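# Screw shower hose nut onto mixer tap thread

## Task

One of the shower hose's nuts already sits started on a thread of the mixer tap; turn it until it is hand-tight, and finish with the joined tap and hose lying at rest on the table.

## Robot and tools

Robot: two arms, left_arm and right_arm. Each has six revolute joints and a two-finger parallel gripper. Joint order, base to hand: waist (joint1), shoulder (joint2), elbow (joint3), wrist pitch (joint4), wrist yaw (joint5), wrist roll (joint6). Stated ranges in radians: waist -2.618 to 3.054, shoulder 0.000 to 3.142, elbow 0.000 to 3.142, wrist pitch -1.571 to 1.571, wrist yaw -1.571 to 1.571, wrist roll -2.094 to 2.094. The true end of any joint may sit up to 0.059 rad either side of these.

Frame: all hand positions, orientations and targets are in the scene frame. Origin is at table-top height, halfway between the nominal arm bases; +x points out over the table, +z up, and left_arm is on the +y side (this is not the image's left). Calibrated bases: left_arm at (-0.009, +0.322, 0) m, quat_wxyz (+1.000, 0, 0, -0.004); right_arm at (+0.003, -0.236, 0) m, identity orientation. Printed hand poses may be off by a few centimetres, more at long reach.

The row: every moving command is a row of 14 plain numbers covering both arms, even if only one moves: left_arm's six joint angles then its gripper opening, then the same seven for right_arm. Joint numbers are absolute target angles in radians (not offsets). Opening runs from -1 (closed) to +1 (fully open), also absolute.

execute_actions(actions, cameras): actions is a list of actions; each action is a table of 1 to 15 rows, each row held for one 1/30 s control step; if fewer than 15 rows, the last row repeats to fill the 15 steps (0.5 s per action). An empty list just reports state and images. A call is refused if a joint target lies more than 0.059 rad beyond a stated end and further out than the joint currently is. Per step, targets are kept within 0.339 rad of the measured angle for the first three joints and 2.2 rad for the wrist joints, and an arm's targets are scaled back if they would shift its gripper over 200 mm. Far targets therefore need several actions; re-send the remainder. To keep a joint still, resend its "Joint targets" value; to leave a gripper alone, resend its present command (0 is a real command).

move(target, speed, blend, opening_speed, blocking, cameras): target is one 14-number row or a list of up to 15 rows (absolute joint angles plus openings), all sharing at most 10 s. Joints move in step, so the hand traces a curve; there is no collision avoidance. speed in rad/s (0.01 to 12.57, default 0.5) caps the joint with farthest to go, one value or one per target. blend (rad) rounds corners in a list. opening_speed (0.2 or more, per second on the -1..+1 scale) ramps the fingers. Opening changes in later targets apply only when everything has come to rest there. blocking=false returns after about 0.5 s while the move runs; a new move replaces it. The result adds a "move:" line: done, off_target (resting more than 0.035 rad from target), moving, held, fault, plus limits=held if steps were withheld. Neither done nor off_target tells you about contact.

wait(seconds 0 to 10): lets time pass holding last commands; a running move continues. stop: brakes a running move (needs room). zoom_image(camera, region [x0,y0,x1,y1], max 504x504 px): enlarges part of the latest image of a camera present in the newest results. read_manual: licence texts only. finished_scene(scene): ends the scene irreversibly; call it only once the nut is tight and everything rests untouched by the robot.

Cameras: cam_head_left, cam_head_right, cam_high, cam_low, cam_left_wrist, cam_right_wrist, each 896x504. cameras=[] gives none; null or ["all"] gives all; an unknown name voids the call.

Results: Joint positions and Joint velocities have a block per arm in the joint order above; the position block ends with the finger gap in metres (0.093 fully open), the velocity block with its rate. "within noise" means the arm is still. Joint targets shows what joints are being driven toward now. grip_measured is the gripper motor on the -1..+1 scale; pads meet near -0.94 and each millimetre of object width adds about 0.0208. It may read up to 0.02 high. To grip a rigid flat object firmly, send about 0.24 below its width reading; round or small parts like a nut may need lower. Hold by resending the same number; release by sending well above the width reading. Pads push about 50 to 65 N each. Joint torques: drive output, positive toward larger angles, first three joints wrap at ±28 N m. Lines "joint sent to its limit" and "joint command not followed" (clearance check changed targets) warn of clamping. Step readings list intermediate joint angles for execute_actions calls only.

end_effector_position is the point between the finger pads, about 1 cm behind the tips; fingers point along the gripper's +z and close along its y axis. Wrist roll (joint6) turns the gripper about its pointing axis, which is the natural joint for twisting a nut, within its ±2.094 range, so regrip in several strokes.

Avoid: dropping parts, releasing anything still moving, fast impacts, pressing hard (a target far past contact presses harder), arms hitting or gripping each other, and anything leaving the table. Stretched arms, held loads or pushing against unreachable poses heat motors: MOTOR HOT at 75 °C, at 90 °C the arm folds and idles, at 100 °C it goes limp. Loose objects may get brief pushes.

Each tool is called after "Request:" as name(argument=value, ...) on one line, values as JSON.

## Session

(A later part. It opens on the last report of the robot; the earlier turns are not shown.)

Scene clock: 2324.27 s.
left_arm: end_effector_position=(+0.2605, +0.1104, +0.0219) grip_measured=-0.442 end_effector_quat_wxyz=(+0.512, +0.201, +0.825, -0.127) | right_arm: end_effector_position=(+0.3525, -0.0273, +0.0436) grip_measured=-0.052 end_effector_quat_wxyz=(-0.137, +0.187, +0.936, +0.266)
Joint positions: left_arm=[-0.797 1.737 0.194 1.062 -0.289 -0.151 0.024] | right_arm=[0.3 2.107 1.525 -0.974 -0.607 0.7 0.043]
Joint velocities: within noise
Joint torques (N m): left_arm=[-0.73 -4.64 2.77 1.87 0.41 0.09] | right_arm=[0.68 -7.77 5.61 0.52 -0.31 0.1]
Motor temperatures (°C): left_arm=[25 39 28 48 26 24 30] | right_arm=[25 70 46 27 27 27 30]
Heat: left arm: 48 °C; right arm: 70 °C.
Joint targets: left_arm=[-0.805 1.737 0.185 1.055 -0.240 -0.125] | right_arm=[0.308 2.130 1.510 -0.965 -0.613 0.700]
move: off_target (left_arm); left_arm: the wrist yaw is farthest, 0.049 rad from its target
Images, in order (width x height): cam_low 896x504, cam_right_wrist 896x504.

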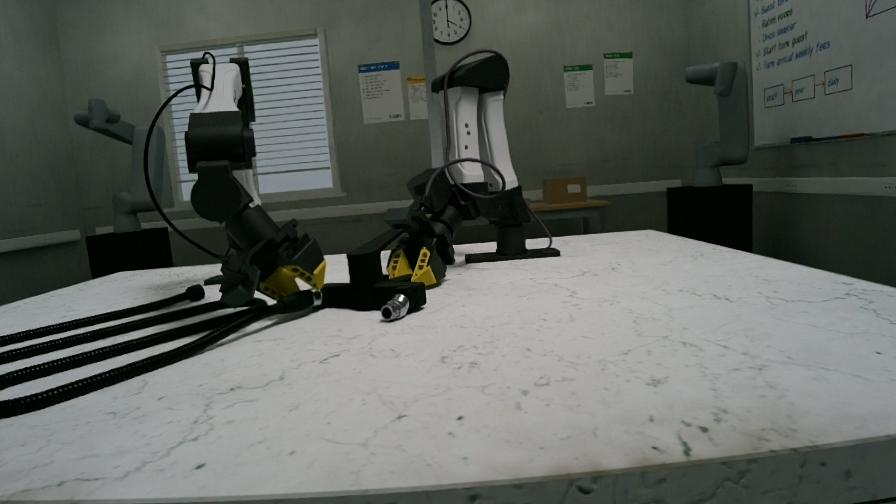

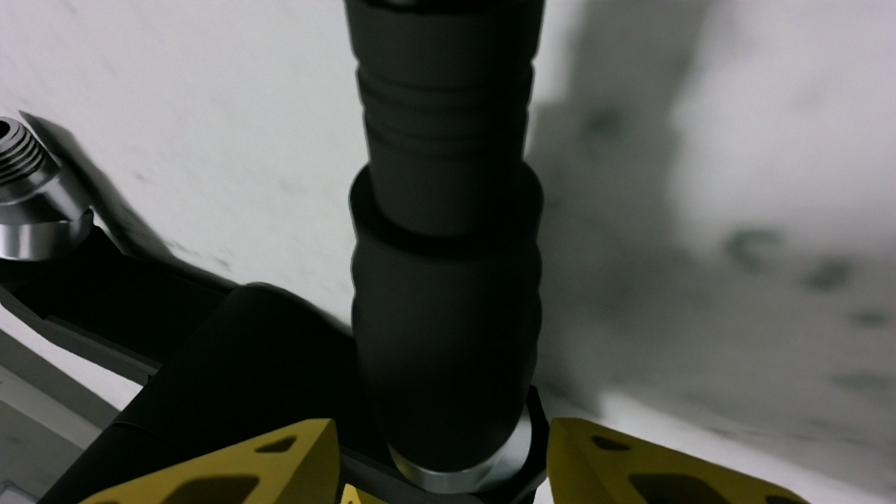

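Request:
move(target=[[-0.805,1.737,0.185,1.055,-0.24,-0.125,-0.8,0.306,2.136,1.499,-0.951,-0.613,0.7,-0.05],[-0.805,1.737,0.185,1.055,-0.24,-0.125,-0.8,0.306,2.136,1.499,-0.951,-0.613,0.7,-0.8]], speed=0.4, opening_speed=2.5, cameras=["cam_right_wrist"])

Scene clock: 2331.73 s.
left_arm: end_effector_position=(+0.2606, +0.1103, +0.0222) grip_measured=-0.442 end_effector_quat_wxyz=(+0.513, +0.202, +0.825, -0.126) | right_arm: end_effector_position=(+0.3522, -0.0275, +0.0381) grip_measured=-0.576 end_effector_quat_wxyz=(-0.133, +0.173, +0.939, +0.267)
Joint positions: left_arm=[-0.797 1.737 0.194 1.064 -0.289 -0.149 0.024] | right_arm=[0.301 2.114 1.513 -0.956 -0.606 0.67 0.018]
Joint velocities: within noise
Joint torques (N m): left_arm=[-0.81 -4.59 2.89 1.85 0.39 0.08] | right_arm=[0.5 -7.9 5.65 0.47 -0.32 0.38]
Motor temperatures (°C): left_arm=[25 39 28 48 26 24 30] | right_arm=[25 69 45 27 27 27 30]
Heat: left arm: 48 °C; right arm: 69 °C.
Joint targets: left_arm=[-0.805 1.737 0.185 1.055 -0.240 -0.125] | right_arm=[0.306 2.136 1.499 -0.951 -0.613 0.700]
move: off_target (left_arm); left_arm: the wrist yaw is farthest, 0.049 rad from its target
Images, in order (width x height): cam_right_wrist 896x504.

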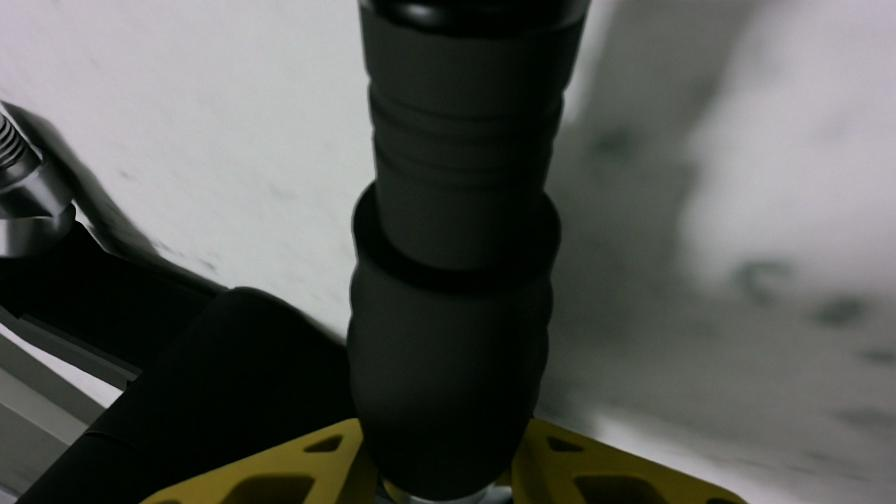

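Request:
move(target=[[-0.805,1.737,0.185,1.055,-0.24,-0.125,-0.8,0.385,2.288,1.851,-1.287,-0.423,0.8,-0.8],[-0.805,1.737,0.185,1.055,-0.24,-0.125,-0.8,0.434,2.458,2.148,-1.548,-0.305,0.87,-0.8]], speed=0.8, blend=0.05, cameras=["cam_right_wrist"])

Scene clock: 2336.53 s.
left_arm: end_effector_position=(+0.2604, +0.1100, +0.0222) grip_measured=-0.442 end_effector_quat_wxyz=(+0.513, +0.202, +0.825, -0.127) | right_arm: end_effector_position=(+0.3507, -0.0205, +0.0463) grip_measured=-0.586 end_effector_quat_wxyz=(-0.205, +0.226, +0.951, +0.043)
Joint positions: left_arm=[-0.797 1.737 0.194 1.064 -0.287 -0.149 0.024] | right_arm=[0.426 2.427 2.125 -1.552 -0.318 0.848 0.017]
Joint velocities: within noise
Joint torques (N m): left_arm=[-0.76 -4.57 2.84 1.87 0.39 0.06] | right_arm=[0.72 -9.01 8.95 -0.31 0.04 0.33]
Motor temperatures (°C): left_arm=[25 39 28 47 26 24 30] | right_arm=[25 69 45 27 27 27 30]
Heat: left arm: 47 °C; right arm: 69 °C.
Joint targets: left_arm=[-0.805 1.737 0.185 1.055 -0.240 -0.125] | right_arm=[0.434 2.458 2.148 -1.548 -0.305 0.870]
move: off_target (left_arm); left_arm: the wrist yaw is farthest, 0.047 rad from its target
Images, in order (width x height): cam_right_wrist 896x504.

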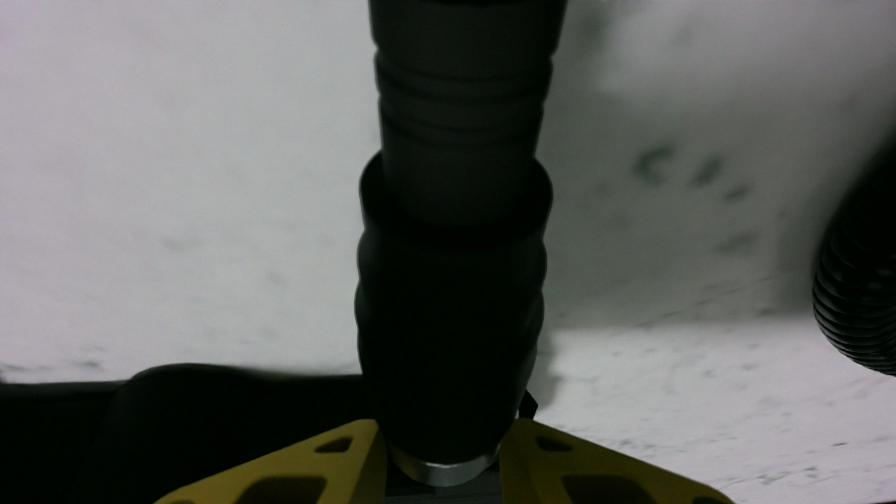

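Request:
move(target=[[-0.805,1.737,0.185,1.055,-0.24,-0.125,-0.8,0.426,2.445,2.14,-1.55,-0.31,0.85,-0.05],[-0.805,1.737,0.185,1.055,-0.24,-0.125,-0.8,0.368,2.21,1.83,-1.31,-0.436,0.777,-0.05],[-0.805,1.737,0.185,1.055,-0.24,-0.125,-0.8,0.316,2.11,1.597,-1.09,-0.57,0.7,-0.05],[-0.805,1.737,0.185,1.055,-0.24,-0.125,-0.8,0.325,2.174,1.579,-1.035,-0.572,0.727,-0.05],[-0.805,1.737,0.185,1.055,-0.24,-0.125,-0.8,0.325,2.174,1.579,-1.035,-0.572,0.727,-0.8],[-0.805,1.737,0.185,1.055,-0.24,-0.125,-0.8,0.385,2.288,1.851,-1.287,-0.423,0.8,-0.8],[-0.805,1.737,0.185,1.055,-0.24,-0.125,-0.8,0.434,2.468,2.148,-1.538,-0.305,0.87,-0.8]], speed=1.0, blend=[0,0.05,0.03,0,0,0.05,0], opening_speed=4, cameras=["cam_right_wrist"])

Scene clock: 2351.67 s.
left_arm: end_effector_position=(+0.2598, +0.1091, +0.0221) grip_measured=-0.442 end_effector_quat_wxyz=(+0.512, +0.205, +0.824, -0.129) | right_arm: end_effector_position=(+0.3498, -0.0217, +0.0434) grip_measured=-0.555 end_effector_quat_wxyz=(-0.211, +0.223, +0.951, +0.043)
Joint positions: left_arm=[-0.797 1.737 0.194 1.064 -0.281 -0.147 0.024] | right_arm=[0.423 2.435 2.124 -1.555 -0.322 0.835 0.019]
Joint velocities: within noise
Joint torques (N m): left_arm=[-0.84 -4.62 2.92 1.86 0.32 0.06] | right_arm=[0.96 -8.85 9.05 -0.19 0.07 0.45]
Motor temperatures (°C): left_arm=[25 39 27 47 26 24 30] | right_arm=[25 69 45 27 27 27 31]
Heat: left arm: 47 °C; right arm: 69 °C.
Joint targets: left_arm=[-0.805 1.737 0.185 1.055 -0.240 -0.125] | right_arm=[0.434 2.468 2.148 -1.538 -0.305 0.870]
move: off_target (left_arm); left_arm: the wrist yaw is farthest, 0.041 rad from its target
Images, in order (width x height): cam_right_wrist 896x504.

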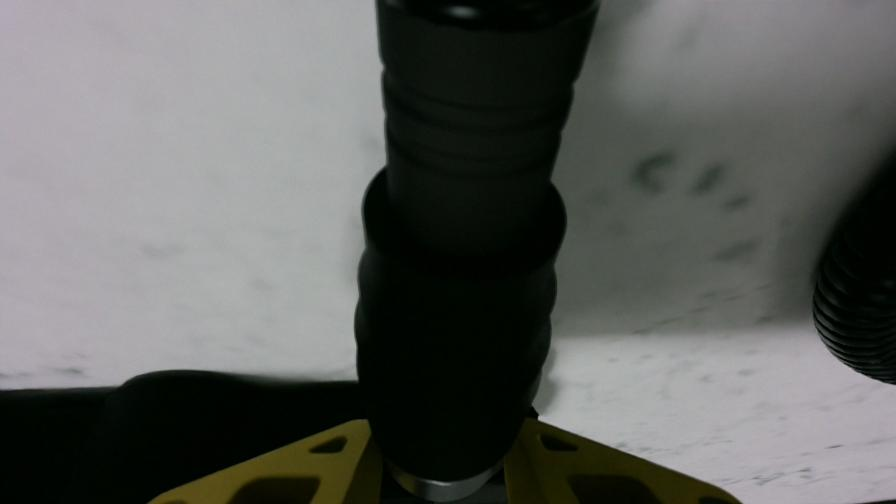

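Request:
move(target=[[-0.805,1.737,0.185,1.055,-0.24,-0.125,-0.8,0.426,2.445,2.14,-1.55,-0.31,0.85,-0.05],[-0.805,1.737,0.185,1.055,-0.24,-0.125,-0.8,0.368,2.21,1.83,-1.31,-0.436,0.777,-0.05],[-0.805,1.737,0.185,1.055,-0.24,-0.125,-0.8,0.316,2.11,1.597,-1.09,-0.57,0.7,-0.05],[-0.805,1.737,0.185,1.055,-0.24,-0.125,-0.8,0.325,2.174,1.579,-1.035,-0.572,0.727,-0.05]], speed=0.8, blend=[0,0.05,0.03,0], opening_speed=4, cameras=["cam_right_wrist"])

Request:
zoom_image(camera="cam_right_wrist", region=[320, 304, 570, 504])

Scene clock: 2363.20 s.
left_arm: end_effector_position=(+0.2598, +0.1091, +0.0221) grip_measured=-0.442 end_effector_quat_wxyz=(+0.512, +0.205, +0.824, -0.129) | right_arm: end_effector_position=(+0.3519, -0.0256, +0.0386) grip_measured=-0.052 end_effector_quat_wxyz=(-0.154, +0.201, +0.939, +0.233)
Joint positions: left_arm=[-0.797 1.737 0.194 1.064 -0.281 -0.147 0.024] | right_arm=[0.32 2.153 1.593 -1.044 -0.566 0.731 0.043]
Joint velocities: within noise
Joint torques (N m): left_arm=[-0.85 -4.68 2.84 1.86 0.32 0.05] | right_arm=[0.54 -8.27 5.68 0.37 -0.28 0.07]
Motor temperatures (°C): left_arm=[25 39 27 47 26 24 30] | right_arm=[25 67 44 27 27 27 31]
Heat: left arm: 47 °C; right arm: 67 °C.
Joint targets: left_arm=[-0.805 1.737 0.185 1.055 -0.240 -0.125] | right_arm=[0.325 2.174 1.579 -1.035 -0.572 0.727]
move: off_target (left_arm); left_arm: the wrist yaw is farthest, 0.041 rad from its target
Images, in order (width x height): cam_right_wrist 896x504.

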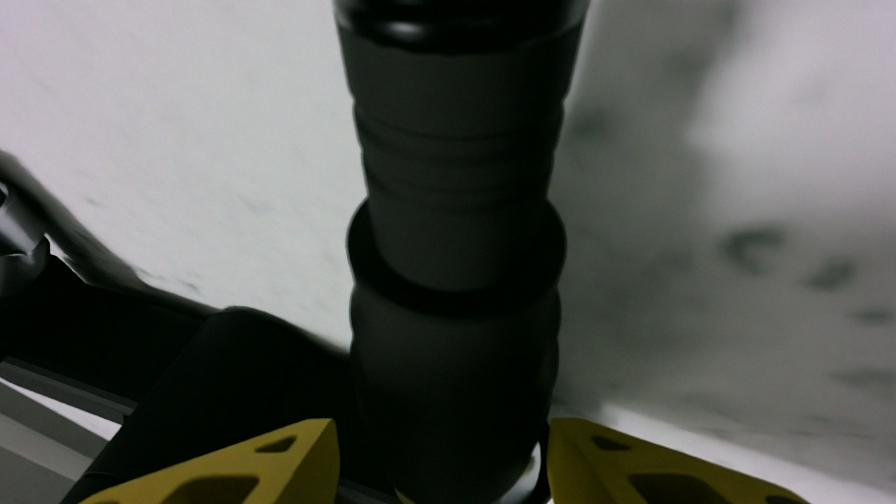

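Scaled by 2.016 from the camera's 896x504 image, which has a finer 1280x720 frame.

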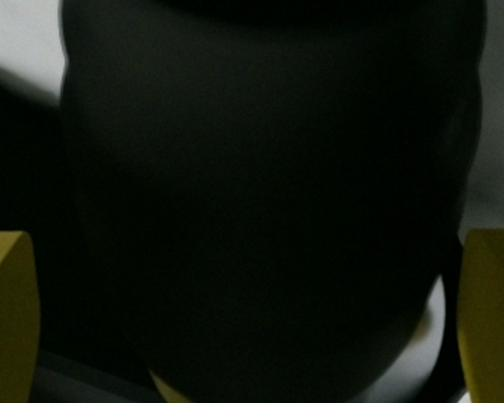

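Request:
move(target=[[-0.805,1.737,0.185,1.055,-0.24,-0.125,-0.8,0.32,2.1,1.605,-1.12,-0.542,0.714,-0.05],[-0.805,1.737,0.185,1.055,-0.24,-0.125,-0.8,0.343,2.177,1.595,-1.072,-0.542,0.73,-0.05]], speed=0.4, cameras=["cam_right_wrist"])

Request:
zoom_image(camera="cam_right_wrist", region=[320, 304, 570, 504])

Scene clock: 2384.33 s.
left_arm: end_effector_position=(+0.2598, +0.1091, +0.0221) grip_measured=-0.442 end_effector_quat_wxyz=(+0.512, +0.205, +0.824, -0.129) | right_arm: end_effector_position=(+0.3410, -0.0248, +0.0368) grip_measured=-0.052 end_effector_quat_wxyz=(-0.168, +0.197, +0.942, +0.215)
Joint positions: left_arm=[-0.797 1.737 0.194 1.064 -0.281 -0.147 0.024] | right_arm=[0.337 2.155 1.593 -1.082 -0.548 0.729 0.043]
Joint velocities: within noise
Joint torques (N m): left_arm=[-0.87 -4.63 2.88 1.85 0.33 0.06] | right_arm=[0.55 -8.12 7.13 0.32 -0.16 0.12]
Motor temperatures (°C): left_arm=[25 39 27 47 26 24 30] | right_arm=[25 67 44 27 27 27 30]
Heat: left arm: 47 °C; right arm: 67 °C.
Joint targets: left_arm=[-0.805 1.737 0.185 1.055 -0.240 -0.125] | right_arm=[0.343 2.177 1.595 -1.072 -0.542 0.730]
move: off_target (left_arm); left_arm: the wrist yaw is farthest, 0.041 rad from its target
Images, in order (width x height): cam_right_wrist 896x504.

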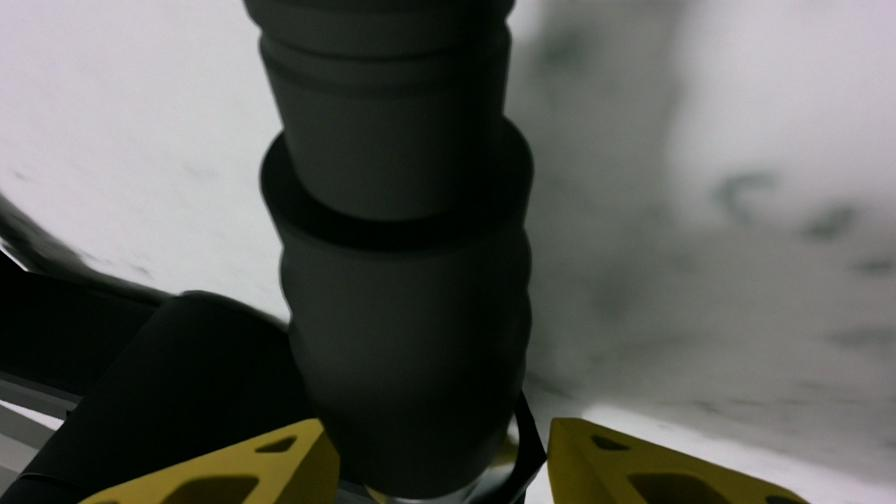

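Scaled by 2.016 from the camera's 896x504 image, which has a finer 1280x720 frame.

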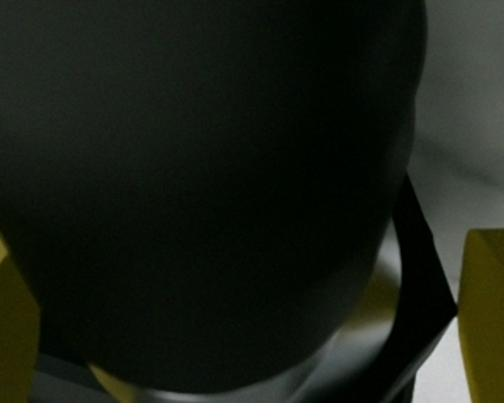

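Request:
move(target=[[-0.805,1.737,0.185,1.055,-0.24,-0.125,-0.8,0.343,2.177,1.618,-1.074,-0.525,0.73,-0.05]], speed=0.4, cameras=["cam_right_wrist"])

Request:
zoom_image(camera="cam_right_wrist", region=[320, 304, 570, 504])

Scene clock: 2393.03 s.
left_arm: end_effector_position=(+0.2598, +0.1091, +0.0221) grip_measured=-0.442 end_effector_quat_wxyz=(+0.512, +0.205, +0.824, -0.129) | right_arm: end_effector_position=(+0.3416, -0.0266, +0.0356) grip_measured=-0.052 end_effector_quat_wxyz=(-0.164, +0.197, +0.944, +0.209)
Joint positions: left_arm=[-0.797 1.737 0.194 1.064 -0.281 -0.147 0.024] | right_arm=[0.337 2.155 1.593 -1.082 -0.535 0.729 0.043]
Joint velocities: within noise
Joint torques (N m): left_arm=[-0.77 -4.63 2.91 1.87 0.32 0.05] | right_arm=[0.57 -8.13 9.31 0.28 -0.11 0.12]
Motor temperatures (°C): left_arm=[25 39 27 47 26 24 30] | right_arm=[25 65 44 27 27 27 30]
Heat: left arm: 47 °C; right arm: 65 °C.
Joint targets: left_arm=[-0.805 1.737 0.185 1.055 -0.240 -0.125] | right_arm=[0.343 2.177 1.618 -1.074 -0.525 0.730]
move: off_target (left_arm); left_arm: the wrist yaw is farthest, 0.041 rad from its target
Images, in order (width x height): cam_right_wrist 896x504.

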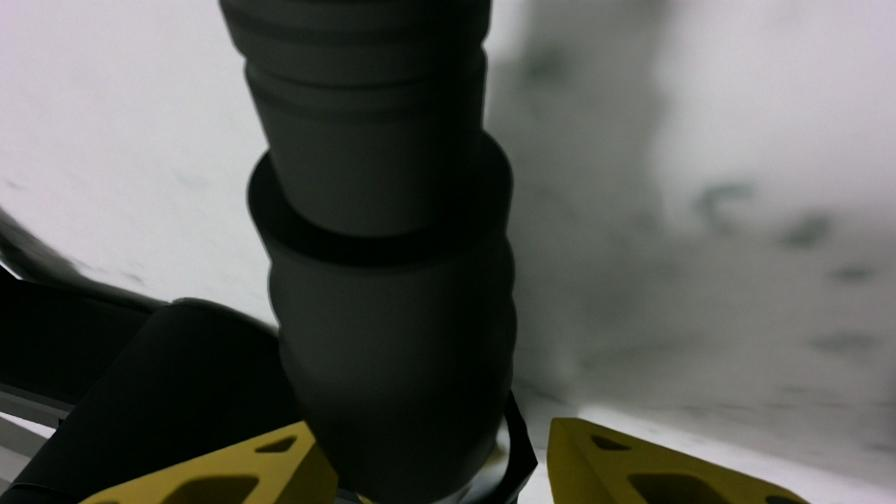

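Scaled by 2.016 from the camera's 896x504 image, which has a finer 1280x720 frame.

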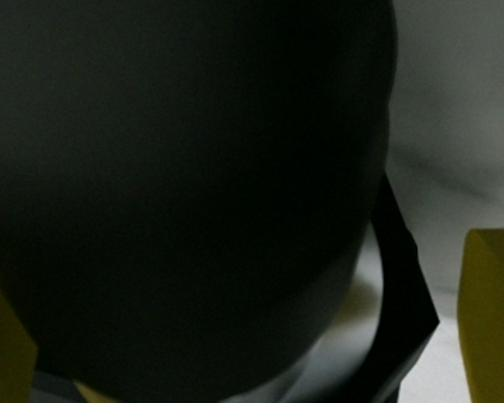

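Request:
move(target=[[-0.805,1.737,0.185,1.055,-0.24,-0.125,-0.8,0.35,2.177,1.638,-1.076,-0.525,0.735,-0.05]], speed=0.4, cameras=["cam_right_wrist"])

Request:
zoom_image(camera="cam_right_wrist", region=[320, 304, 570, 504])

Scene clock: 2397.83 s.
left_arm: end_effector_position=(+0.2598, +0.1091, +0.0221) grip_measured=-0.442 end_effector_quat_wxyz=(+0.512, +0.205, +0.824, -0.129) | right_arm: end_effector_position=(+0.3459, -0.0224, +0.0402) grip_measured=-0.052 end_effector_quat_wxyz=(-0.156, +0.191, +0.945, +0.214)
Joint positions: left_arm=[-0.797 1.737 0.194 1.064 -0.281 -0.147 0.024] | right_arm=[0.344 2.155 1.613 -1.082 -0.533 0.729 0.043]
Joint velocities: within noise
Joint torques (N m): left_arm=[-0.79 -4.59 2.86 1.85 0.32 0.06] | right_arm=[0.57 -8.18 9.33 0.31 -0.12 0.17]
Motor temperatures (°C): left_arm=[25 39 27 47 26 24 30] | right_arm=[25 64 44 27 27 27 30]
Heat: left arm: 47 °C; right arm: 64 °C.
Joint targets: left_arm=[-0.805 1.737 0.185 1.055 -0.240 -0.125] | right_arm=[0.350 2.177 1.638 -1.076 -0.525 0.735]
move: off_target (left_arm); left_arm: the wrist yaw is farthest, 0.041 rad from its target
Images, in order (width x height): cam_right_wrist 896x504.

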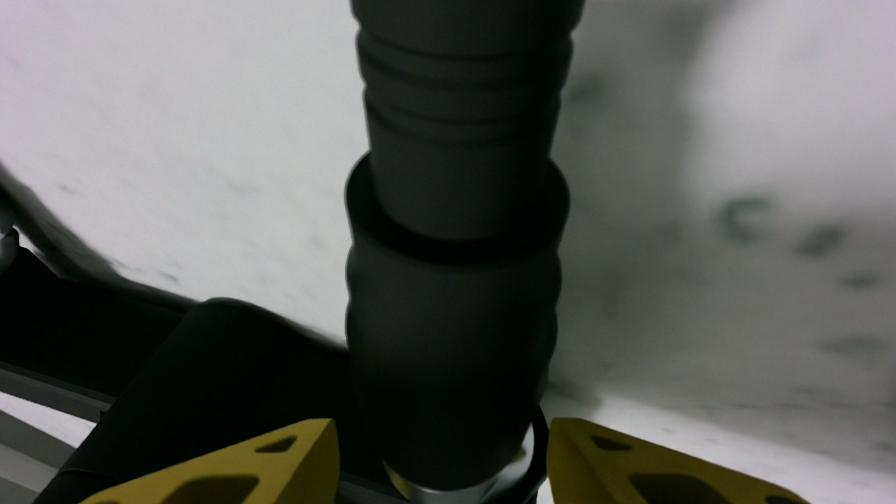

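Scaled by 2.016 from the camera's 896x504 image, which has a finer 1280x720 frame.

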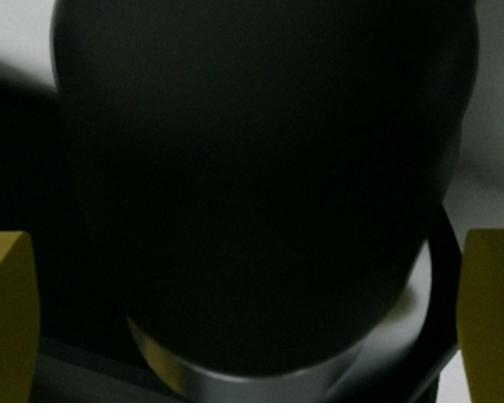

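Request:
move(target=[[-0.805,1.737,0.185,1.055,-0.24,-0.125,-0.8,0.35,2.177,1.638,-1.076,-0.525,0.735,-0.8]], speed=0.4, opening_speed=2.5, cameras=["cam_right_wrist"])

Request:
zoom_image(camera="cam_right_wrist", region=[320, 304, 570, 504])

Scene clock: 2403.23 s.
left_arm: end_effector_position=(+0.2599, +0.1091, +0.0221) grip_measured=-0.442 end_effector_quat_wxyz=(+0.512, +0.205, +0.824, -0.129) | right_arm: end_effector_position=(+0.3468, -0.0261, +0.0395) grip_measured=-0.564 end_effector_quat_wxyz=(-0.149, +0.181, +0.951, +0.203)
Joint positions: left_arm=[-0.797 1.737 0.194 1.064 -0.281 -0.147 0.024] | right_arm=[0.344 2.155 1.62 -1.092 -0.507 0.706 0.018]
Joint velocities: within noise
Joint torques (N m): left_arm=[-0.87 -4.63 2.88 1.86 0.36 0.06] | right_arm=[0.57 -8.21 8.7 0.42 -0.35 0.37]
Motor temperatures (°C): left_arm=[25 39 27 47 26 24 30] | right_arm=[25 63 44 27 27 27 30]
Heat: left arm: 47 °C; right arm: 63 °C.
Joint targets: left_arm=[-0.805 1.737 0.185 1.055 -0.240 -0.125] | right_arm=[0.350 2.177 1.638 -1.076 -0.525 0.735]
move: off_target (left_arm); left_arm: the wrist yaw is farthest, 0.041 rad from its target
Images, in order (width x height): cam_right_wrist 896x504.

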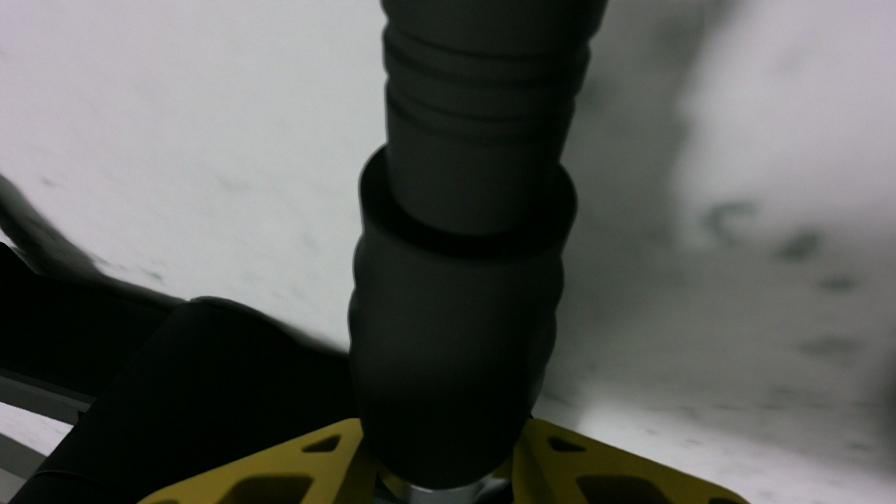

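Scaled by 2.016 from the camera's 896x504 image, which has a finer 1280x720 frame.

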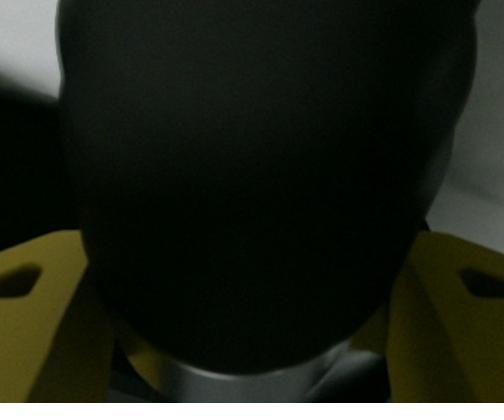

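Request:
move(target=[[-0.805,1.737,0.185,1.055,-0.24,-0.125,-0.8,0.345,2.155,1.63,-1.09,-0.51,0.72,-0.05],[-0.805,1.737,0.185,1.055,-0.24,-0.125,-0.8,0.33,2.05,1.63,-1.16,-0.51,0.72,-0.05],[-0.805,1.737,0.185,1.055,-0.24,-0.125,-0.8,0.2,1.0,0.9,-0.75,-0.15,1.0,0.0]], speed=1.0, opening_speed=4, cameras=[])

Request:
move(target=[[-0.735,1.775,0.24,1.073,0.02,0.01,-0.8,0.2,1.0,0.9,-0.75,-0.15,1.0,0.0],[-0.685,1.82,0.335,0.998,0.31,0.165,-0.8,0.2,1.0,0.9,-0.75,-0.15,1.0,0.0]], speed=0.2, blend=0.05)

Scene clock: 2446.67 s.
left_arm: end_effector_position=(+0.2599, +0.1091, +0.0221) grip_measured=-0.442 end_effector_quat_wxyz=(+0.512, +0.205, +0.824, -0.129) | right_arm: end_effector_position=(+0.2794, -0.1515, +0.1955) grip_measured=-0.002 end_effector_quat_wxyz=(+0.253, +0.329, +0.872, +0.261)
Joint positions: left_arm=[-0.797 1.737 0.194 1.064 -0.281 -0.147 0.024] | right_arm=[0.205 1.005 0.918 -0.754 -0.158 0.987 0.045]
Joint velocities: within noise
Joint torques (N m): left_arm=[-0.8 -4.6 2.81 1.86 0.33 0.05] | right_arm=[-0.36 -2.4 6.94 2.03 0.11 0.21]
Motor temperatures (°C): left_arm=[25 39 27 47 26 24 30] | right_arm=[25 61 45 27 27 27 31]
Heat: left arm: 47 °C; right arm: 61 °C.
Joint targets: left_arm=[-0.805 1.737 0.185 1.055 -0.240 -0.125] | right_arm=[0.200 1.000 0.900 -0.750 -0.150 1.000]
move: off_target (left_arm); left_arm: the wrist yaw is farthest, 0.041 rad from its target
No camera images: "cameras" was empty.

Scene clock: 2449.93 s.
left_arm: end_effector_position=(+0.2615, +0.0601, +0.0233) grip_measured=-0.442 end_effector_quat_wxyz=(+0.476, +0.374, +0.762, -0.227) | right_arm: end_effector_position=(+0.2796, -0.1515, +0.1956) grip_measured=-0.002 end_effector_quat_wxyz=(+0.253, +0.329, +0.872, +0.261)
Joint positions: left_arm=[-0.672 1.805 0.319 1.018 0.198 0.11 0.024] | right_arm=[0.205 1.005 0.918 -0.753 -0.158 0.988 0.045]
Joint velocities: within noise
Joint torques (N m): left_arm=[-1.33 -4.33 5.49 1.77 1.13 0.37] | right_arm=[-0.36 -2.39 6.93 2.02 0.1 0.2]
Motor temperatures (°C): left_arm=[25 39 28 47 27 24 30] | right_arm=[25 61 45 28 27 27 31]
Heat: left arm: 47 °C; right arm: 61 °C.
Joint targets: left_arm=[-0.685 1.820 0.335 0.998 0.310 0.165] | right_arm=[0.200 1.000 0.900 -0.750 -0.150 1.000]
move: off_target (left_arm); left_arm: the wrist yaw is farthest, 0.112 rad from its target

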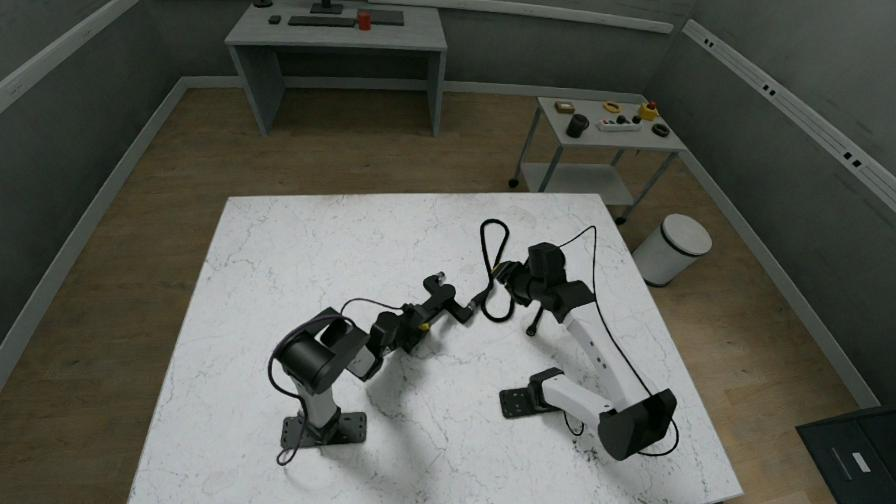

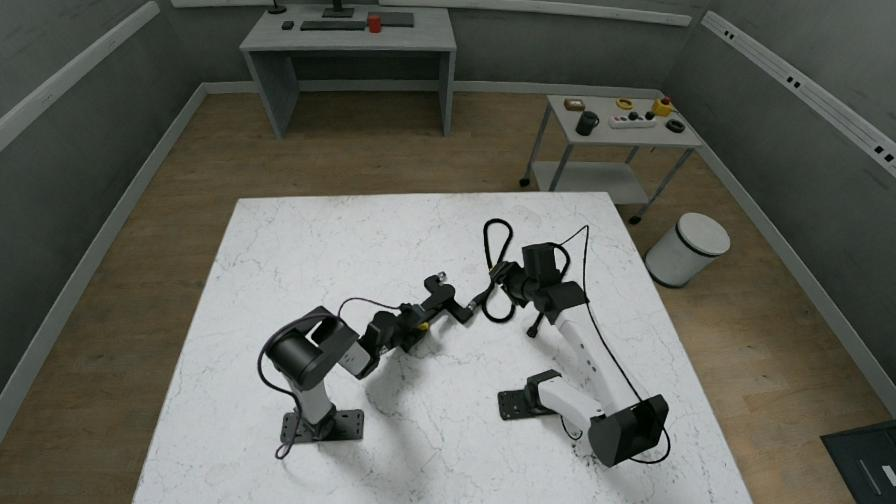

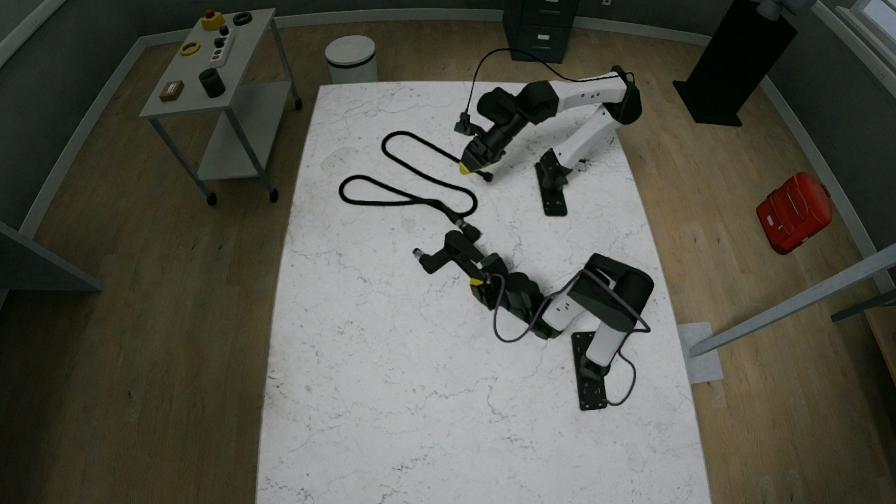

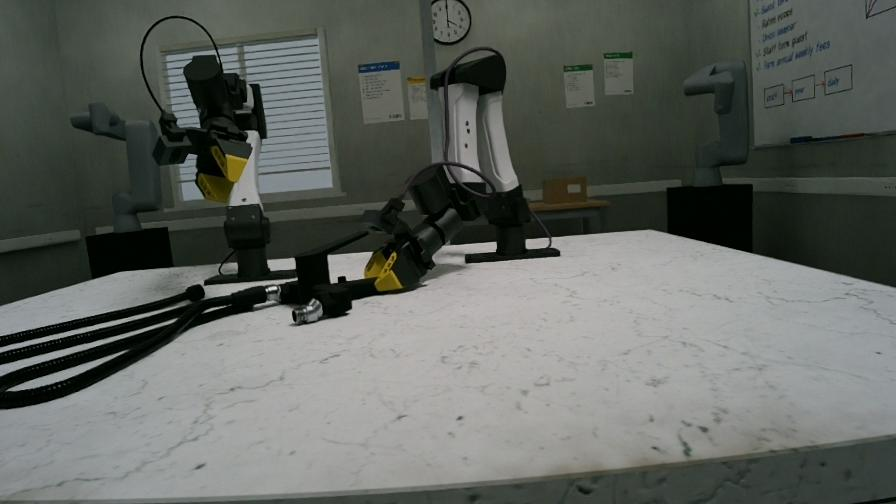

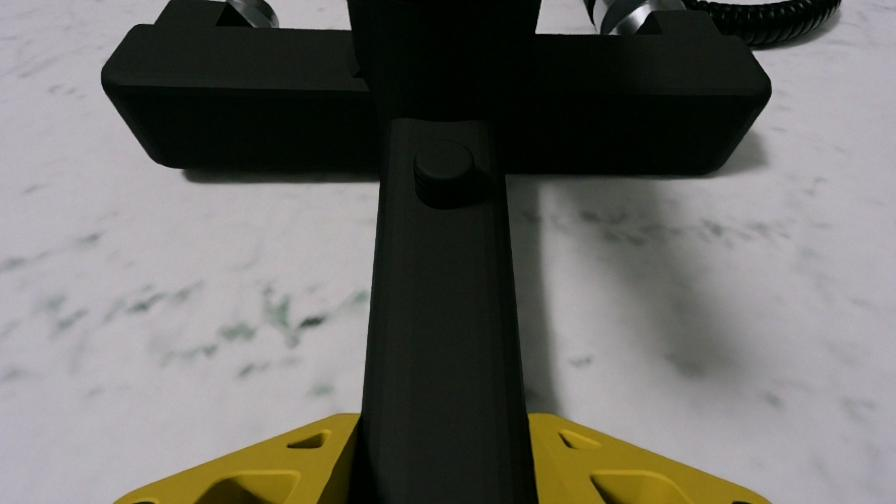

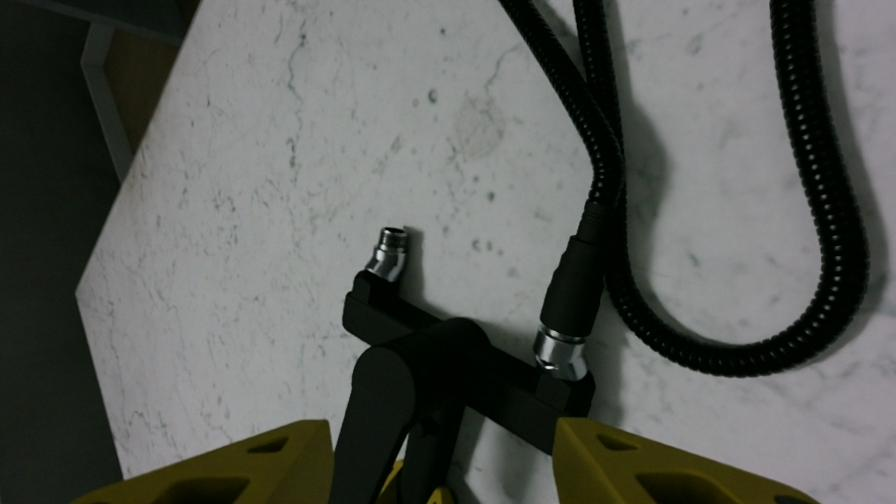

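Request:
move(target=[[-0.685,1.82,0.335,0.998,0.31,0.165,-0.8,0.252,1.6,1.5,-1.25,-0.381,1.122,-0.05],[-0.685,1.82,0.335,0.998,0.31,0.165,-0.8,0.254,1.925,1.455,-1.285,-0.378,1.125,-0.05]], speed=[1.0,0.6], cameras=["cam_right_wrist","cam_low"])

Scene clock: 2476.37 s.
left_arm: end_effector_position=(+0.2615, +0.0601, +0.0233) grip_measured=-0.442 end_effector_quat_wxyz=(+0.476, +0.374, +0.762, -0.227) | right_arm: end_effector_position=(+0.2981, -0.0983, +0.0813) grip_measured=-0.048 end_effector_quat_wxyz=(-0.175, +0.424, +0.884, +0.095)
Joint positions: left_arm=[-0.672 1.805 0.319 1.018 0.198 0.11 0.024] | right_arm=[0.248 1.915 1.465 -1.276 -0.372 1.113 0.043]
Joint velocities: within noise
Joint torques (N m): left_arm=[-1.33 -4.3 5.52 1.79 1.13 0.37] | right_arm=[0.59 -7.25 5.98 -0.14 -0.16 0.24]
Motor temperatures (°C): left_arm=[25 39 29 47 28 25 30] | right_arm=[25 56 44 30 27 27 30]
Heat: left arm: 47 °C; right arm: 56 °C.
Joint targets: left_arm=[-0.685 1.820 0.335 0.998 0.310 0.165] | right_arm=[0.254 1.925 1.455 -1.285 -0.378 1.125]
move: off_target (left_arm); left_arm: the wrist yaw is farthest, 0.112 rad from its target
Images, in order (width x height): cam_low 896x504, cam_right_wrist 896x504.

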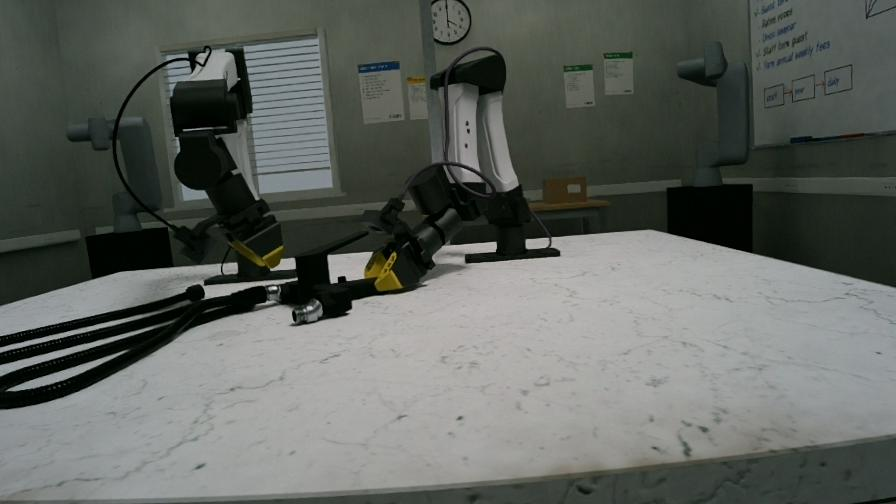

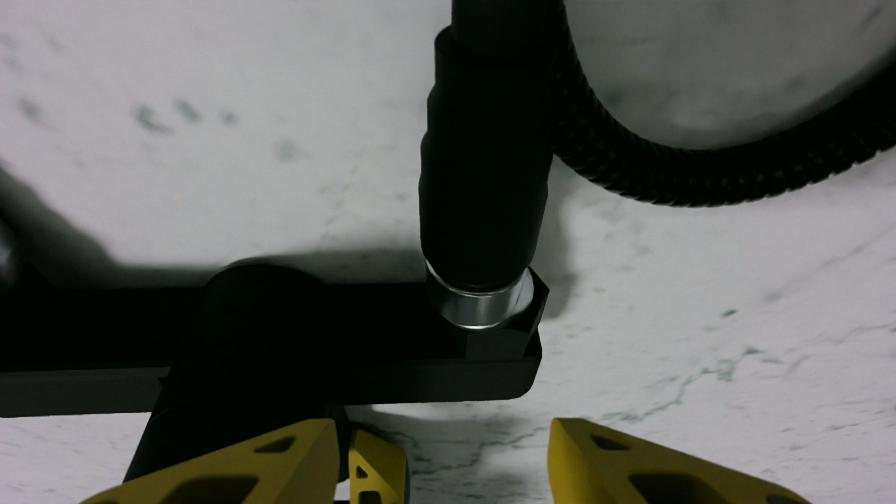

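Request:
zoom_image(camera="cam_right_wrist", region=[400, 220, 560, 360])

Scaled by 3.150 from the camera's 896x504 image, which has a finer 1280x720 frame.

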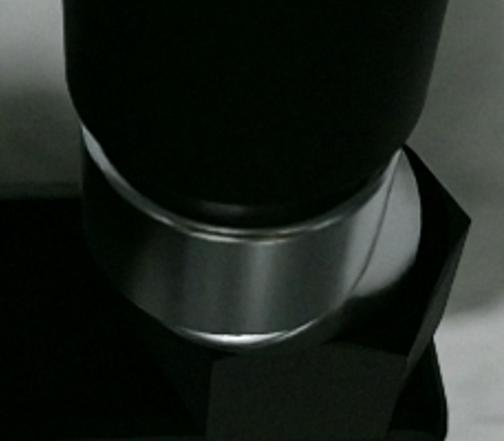

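Request:
move(target=[[-0.685,1.82,0.335,0.998,0.31,0.165,-0.8,0.2,1.81,1.225,-1.035,-0.443,1.056,-0.05],[-0.685,1.82,0.335,0.998,0.31,0.165,-0.8,0.205,1.88,1.19,-0.982,-0.443,1.06,-0.05]], speed=[0.6,0.4], cameras=["cam_right_wrist"])

Request:
zoom_image(camera="cam_right_wrist", region=[320, 304, 570, 504])

Scene clock: 2502.17 s.
left_arm: end_effector_position=(+0.2615, +0.0601, +0.0233) grip_measured=-0.442 end_effector_quat_wxyz=(+0.476, +0.374, +0.762, -0.227) | right_arm: end_effector_position=(+0.2899, -0.1042, +0.0369) grip_measured=-0.048 end_effector_quat_wxyz=(-0.162, +0.419, +0.881, +0.150)
Joint positions: left_arm=[-0.672 1.805 0.319 1.018 0.198 0.11 0.024] | right_arm=[0.204 1.865 1.202 -0.991 -0.437 1.072 0.043]
Joint velocities: within noise
Joint torques (N m): left_arm=[-1.37 -4.31 5.5 1.79 1.14 0.37] | right_arm=[0.21 -6.24 5.49 0.26 -0.21 0]
Motor temperatures (°C): left_arm=[25 39 30 47 29 25 30] | right_arm=[25 57 44 28 27 27 30]
Heat: left arm: 47 °C; right arm: 57 °C.
Joint targets: left_arm=[-0.685 1.820 0.335 0.998 0.310 0.165] | right_arm=[0.205 1.880 1.190 -0.982 -0.443 1.060]
move: off_target (left_arm); left_arm: the wrist yaw is farthest, 0.112 rad from its target
Images, in order (width x height): cam_right_wrist 896x504.

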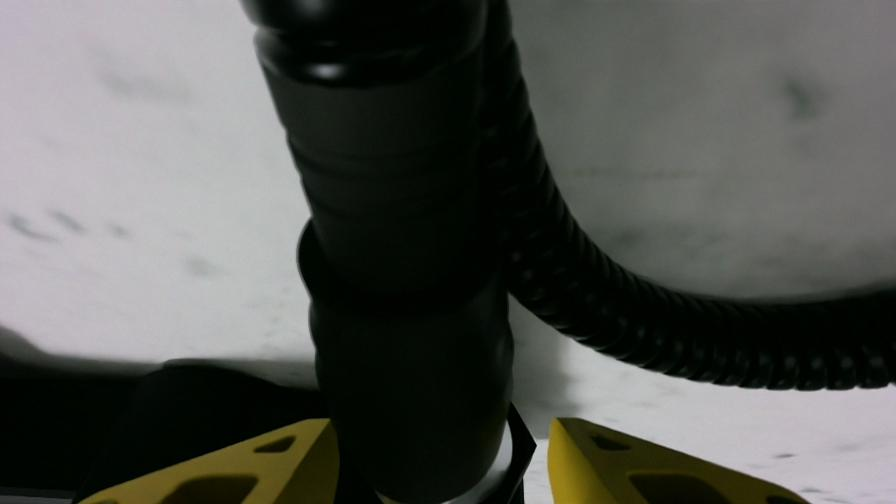

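Scaled by 2.016 from the camera's 896x504 image, which has a finer 1280x720 frame.

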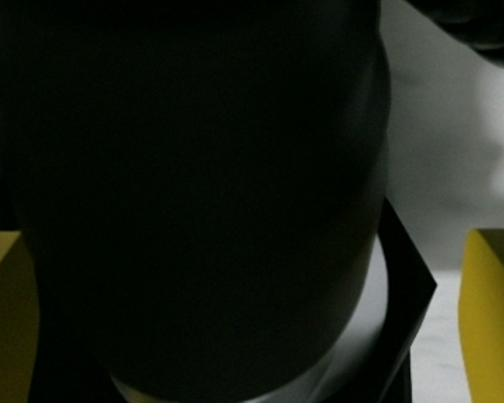

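Request:
move(target=[[-0.685,1.82,0.335,0.998,0.31,0.165,-0.8,0.205,1.88,1.236,-0.982,-0.443,1.06,-0.05]], speed=0.4, cameras=["cam_right_wrist"])

Request:
zoom_image(camera="cam_right_wrist", region=[320, 304, 570, 504])

Scene clock: 2509.90 s.
left_arm: end_effector_position=(+0.2615, +0.0601, +0.0233) grip_measured=-0.442 end_effector_quat_wxyz=(+0.476, +0.374, +0.762, -0.227) | right_arm: end_effector_position=(+0.2940, -0.1033, +0.0394) grip_measured=-0.048 end_effector_quat_wxyz=(-0.156, +0.417, +0.882, +0.154)
Joint positions: left_arm=[-0.672 1.805 0.319 1.018 0.198 0.11 0.024] | right_arm=[0.204 1.865 1.213 -0.989 -0.437 1.072 0.043]
Joint velocities: within noise
Joint torques (N m): left_arm=[-1.31 -4.31 5.5 1.79 1.13 0.35] | right_arm=[0.21 -6.28 8.88 0.26 -0.2 0.01]
Motor temperatures (°C): left_arm=[25 39 30 47 29 25 30] | right_arm=[25 57 43 28 27 27 30]
Heat: left arm: 47 °C; right arm: 57 °C.
Joint targets: left_arm=[-0.685 1.820 0.335 0.998 0.310 0.165] | right_arm=[0.205 1.880 1.236 -0.982 -0.443 1.060]
move: off_target (left_arm); left_arm: the wrist yaw is farthest, 0.112 rad from its target
Images, in order (width x height): cam_right_wrist 896x504.

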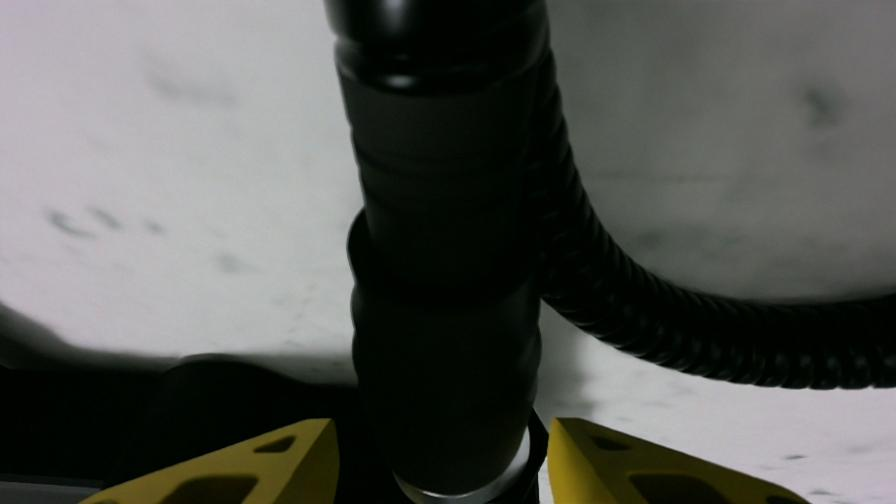

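Scaled by 2.016 from the camera's 896x504 image, which has a finer 1280x720 frame.

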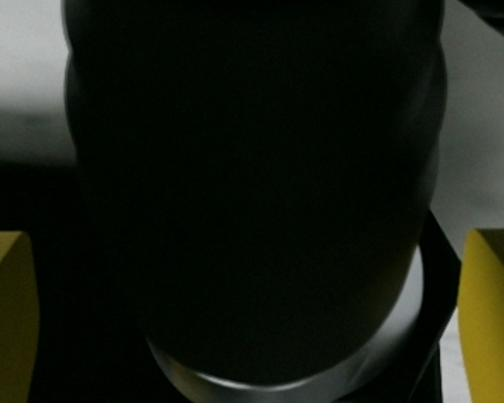

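Request:
move(target=[[-0.685,1.82,0.335,0.998,0.31,0.165,-0.8,0.205,1.88,1.236,-0.982,-0.443,1.06,-0.8]], speed=0.4, opening_speed=2.5, cameras=["cam_right_wrist"])

Scene clock: 2514.83 s.
left_arm: end_effector_position=(+0.2614, +0.0602, +0.0231) grip_measured=-0.442 end_effector_quat_wxyz=(+0.476, +0.375, +0.762, -0.227) | right_arm: end_effector_position=(+0.2930, -0.1036, +0.0394) grip_measured=-0.601 end_effector_quat_wxyz=(-0.157, +0.415, +0.883, +0.153)
Joint positions: left_arm=[-0.672 1.805 0.319 1.017 0.199 0.111 0.024] | right_arm=[0.204 1.865 1.213 -0.994 -0.437 1.066 0.016]
Joint velocities: within noise
Joint torques (N m): left_arm=[-1.39 -4.31 5.53 1.79 1.12 0.35] | right_arm=[0.21 -6.27 8.87 0.3 -0.21 0.07]
Motor temperatures (°C): left_arm=[25 39 30 47 29 25 30] | right_arm=[25 57 44 28 27 27 30]
Heat: left arm: 47 °C; right arm: 57 °C.
Joint targets: left_arm=[-0.685 1.820 0.335 0.998 0.310 0.165] | right_arm=[0.205 1.880 1.236 -0.982 -0.443 1.060]
move: off_target (left_arm); left_arm: the wrist yaw is farthest, 0.111 rad from its target
Images, in order (width x height): cam_right_wrist 896x504.

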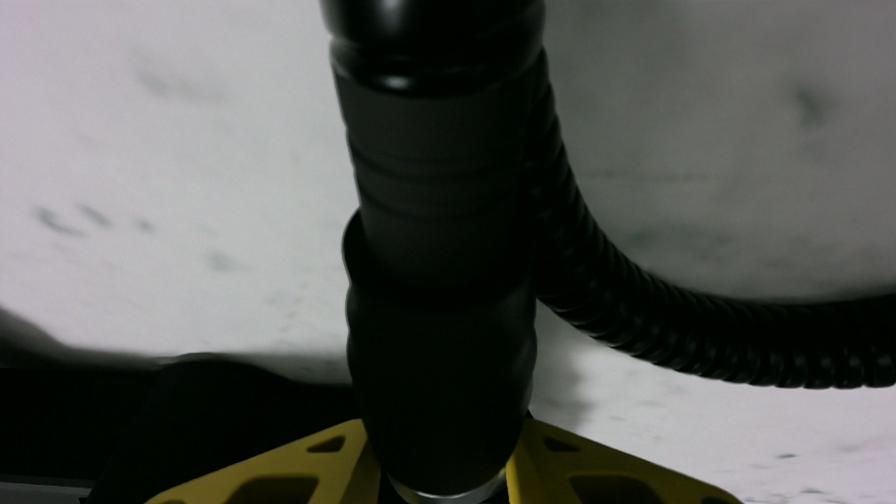

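Request:
move(target=[[-0.685,1.82,0.335,0.998,0.31,0.165,-0.8,0.24,1.983,1.38,-1.153,-0.373,1.119,-0.8],[-0.685,1.82,0.335,0.998,0.31,0.165,-0.8,0.278,2.149,1.599,-1.379,-0.303,1.181,-0.8]], speed=0.5, blend=[0.05,0], cameras=["cam_right_wrist"])

Scene clock: 2522.30 s.
left_arm: end_effector_position=(+0.2613, +0.0601, +0.0231) grip_measured=-0.442 end_effector_quat_wxyz=(+0.476, +0.375, +0.762, -0.228) | right_arm: end_effector_position=(+0.2938, -0.1018, +0.0401) grip_measured=-0.587 end_effector_quat_wxyz=(-0.236, +0.445, +0.864, +0.000)
Joint positions: left_arm=[-0.672 1.805 0.319 1.017 0.2 0.111 0.024] | right_arm=[0.269 2.127 1.569 -1.375 -0.316 1.162 0.017]
Joint velocities: within noise
Joint torques (N m): left_arm=[-1.37 -4.34 5.53 1.78 1.11 0.35] | right_arm=[0.84 -7.39 9.14 -0.63 0.06 0.32]
Motor temperatures (°C): left_arm=[25 39 30 47 29 25 30] | right_arm=[25 57 45 28 27 27 30]
Heat: left arm: 47 °C; right arm: 57 °C.
Joint targets: left_arm=[-0.685 1.820 0.335 0.998 0.310 0.165] | right_arm=[0.278 2.149 1.599 -1.379 -0.303 1.181]
move: off_target (left_arm); left_arm: the wrist yaw is farthest, 0.110 rad from its target
Images, in order (width x height): cam_right_wrist 896x504.

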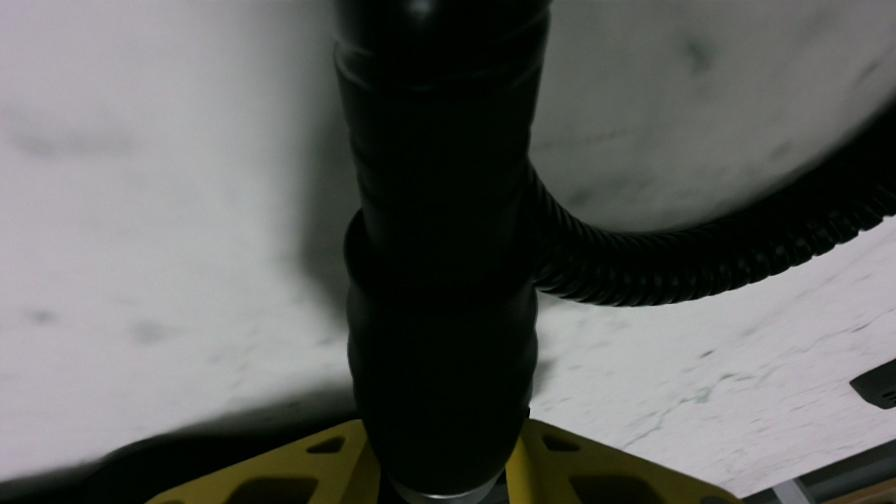

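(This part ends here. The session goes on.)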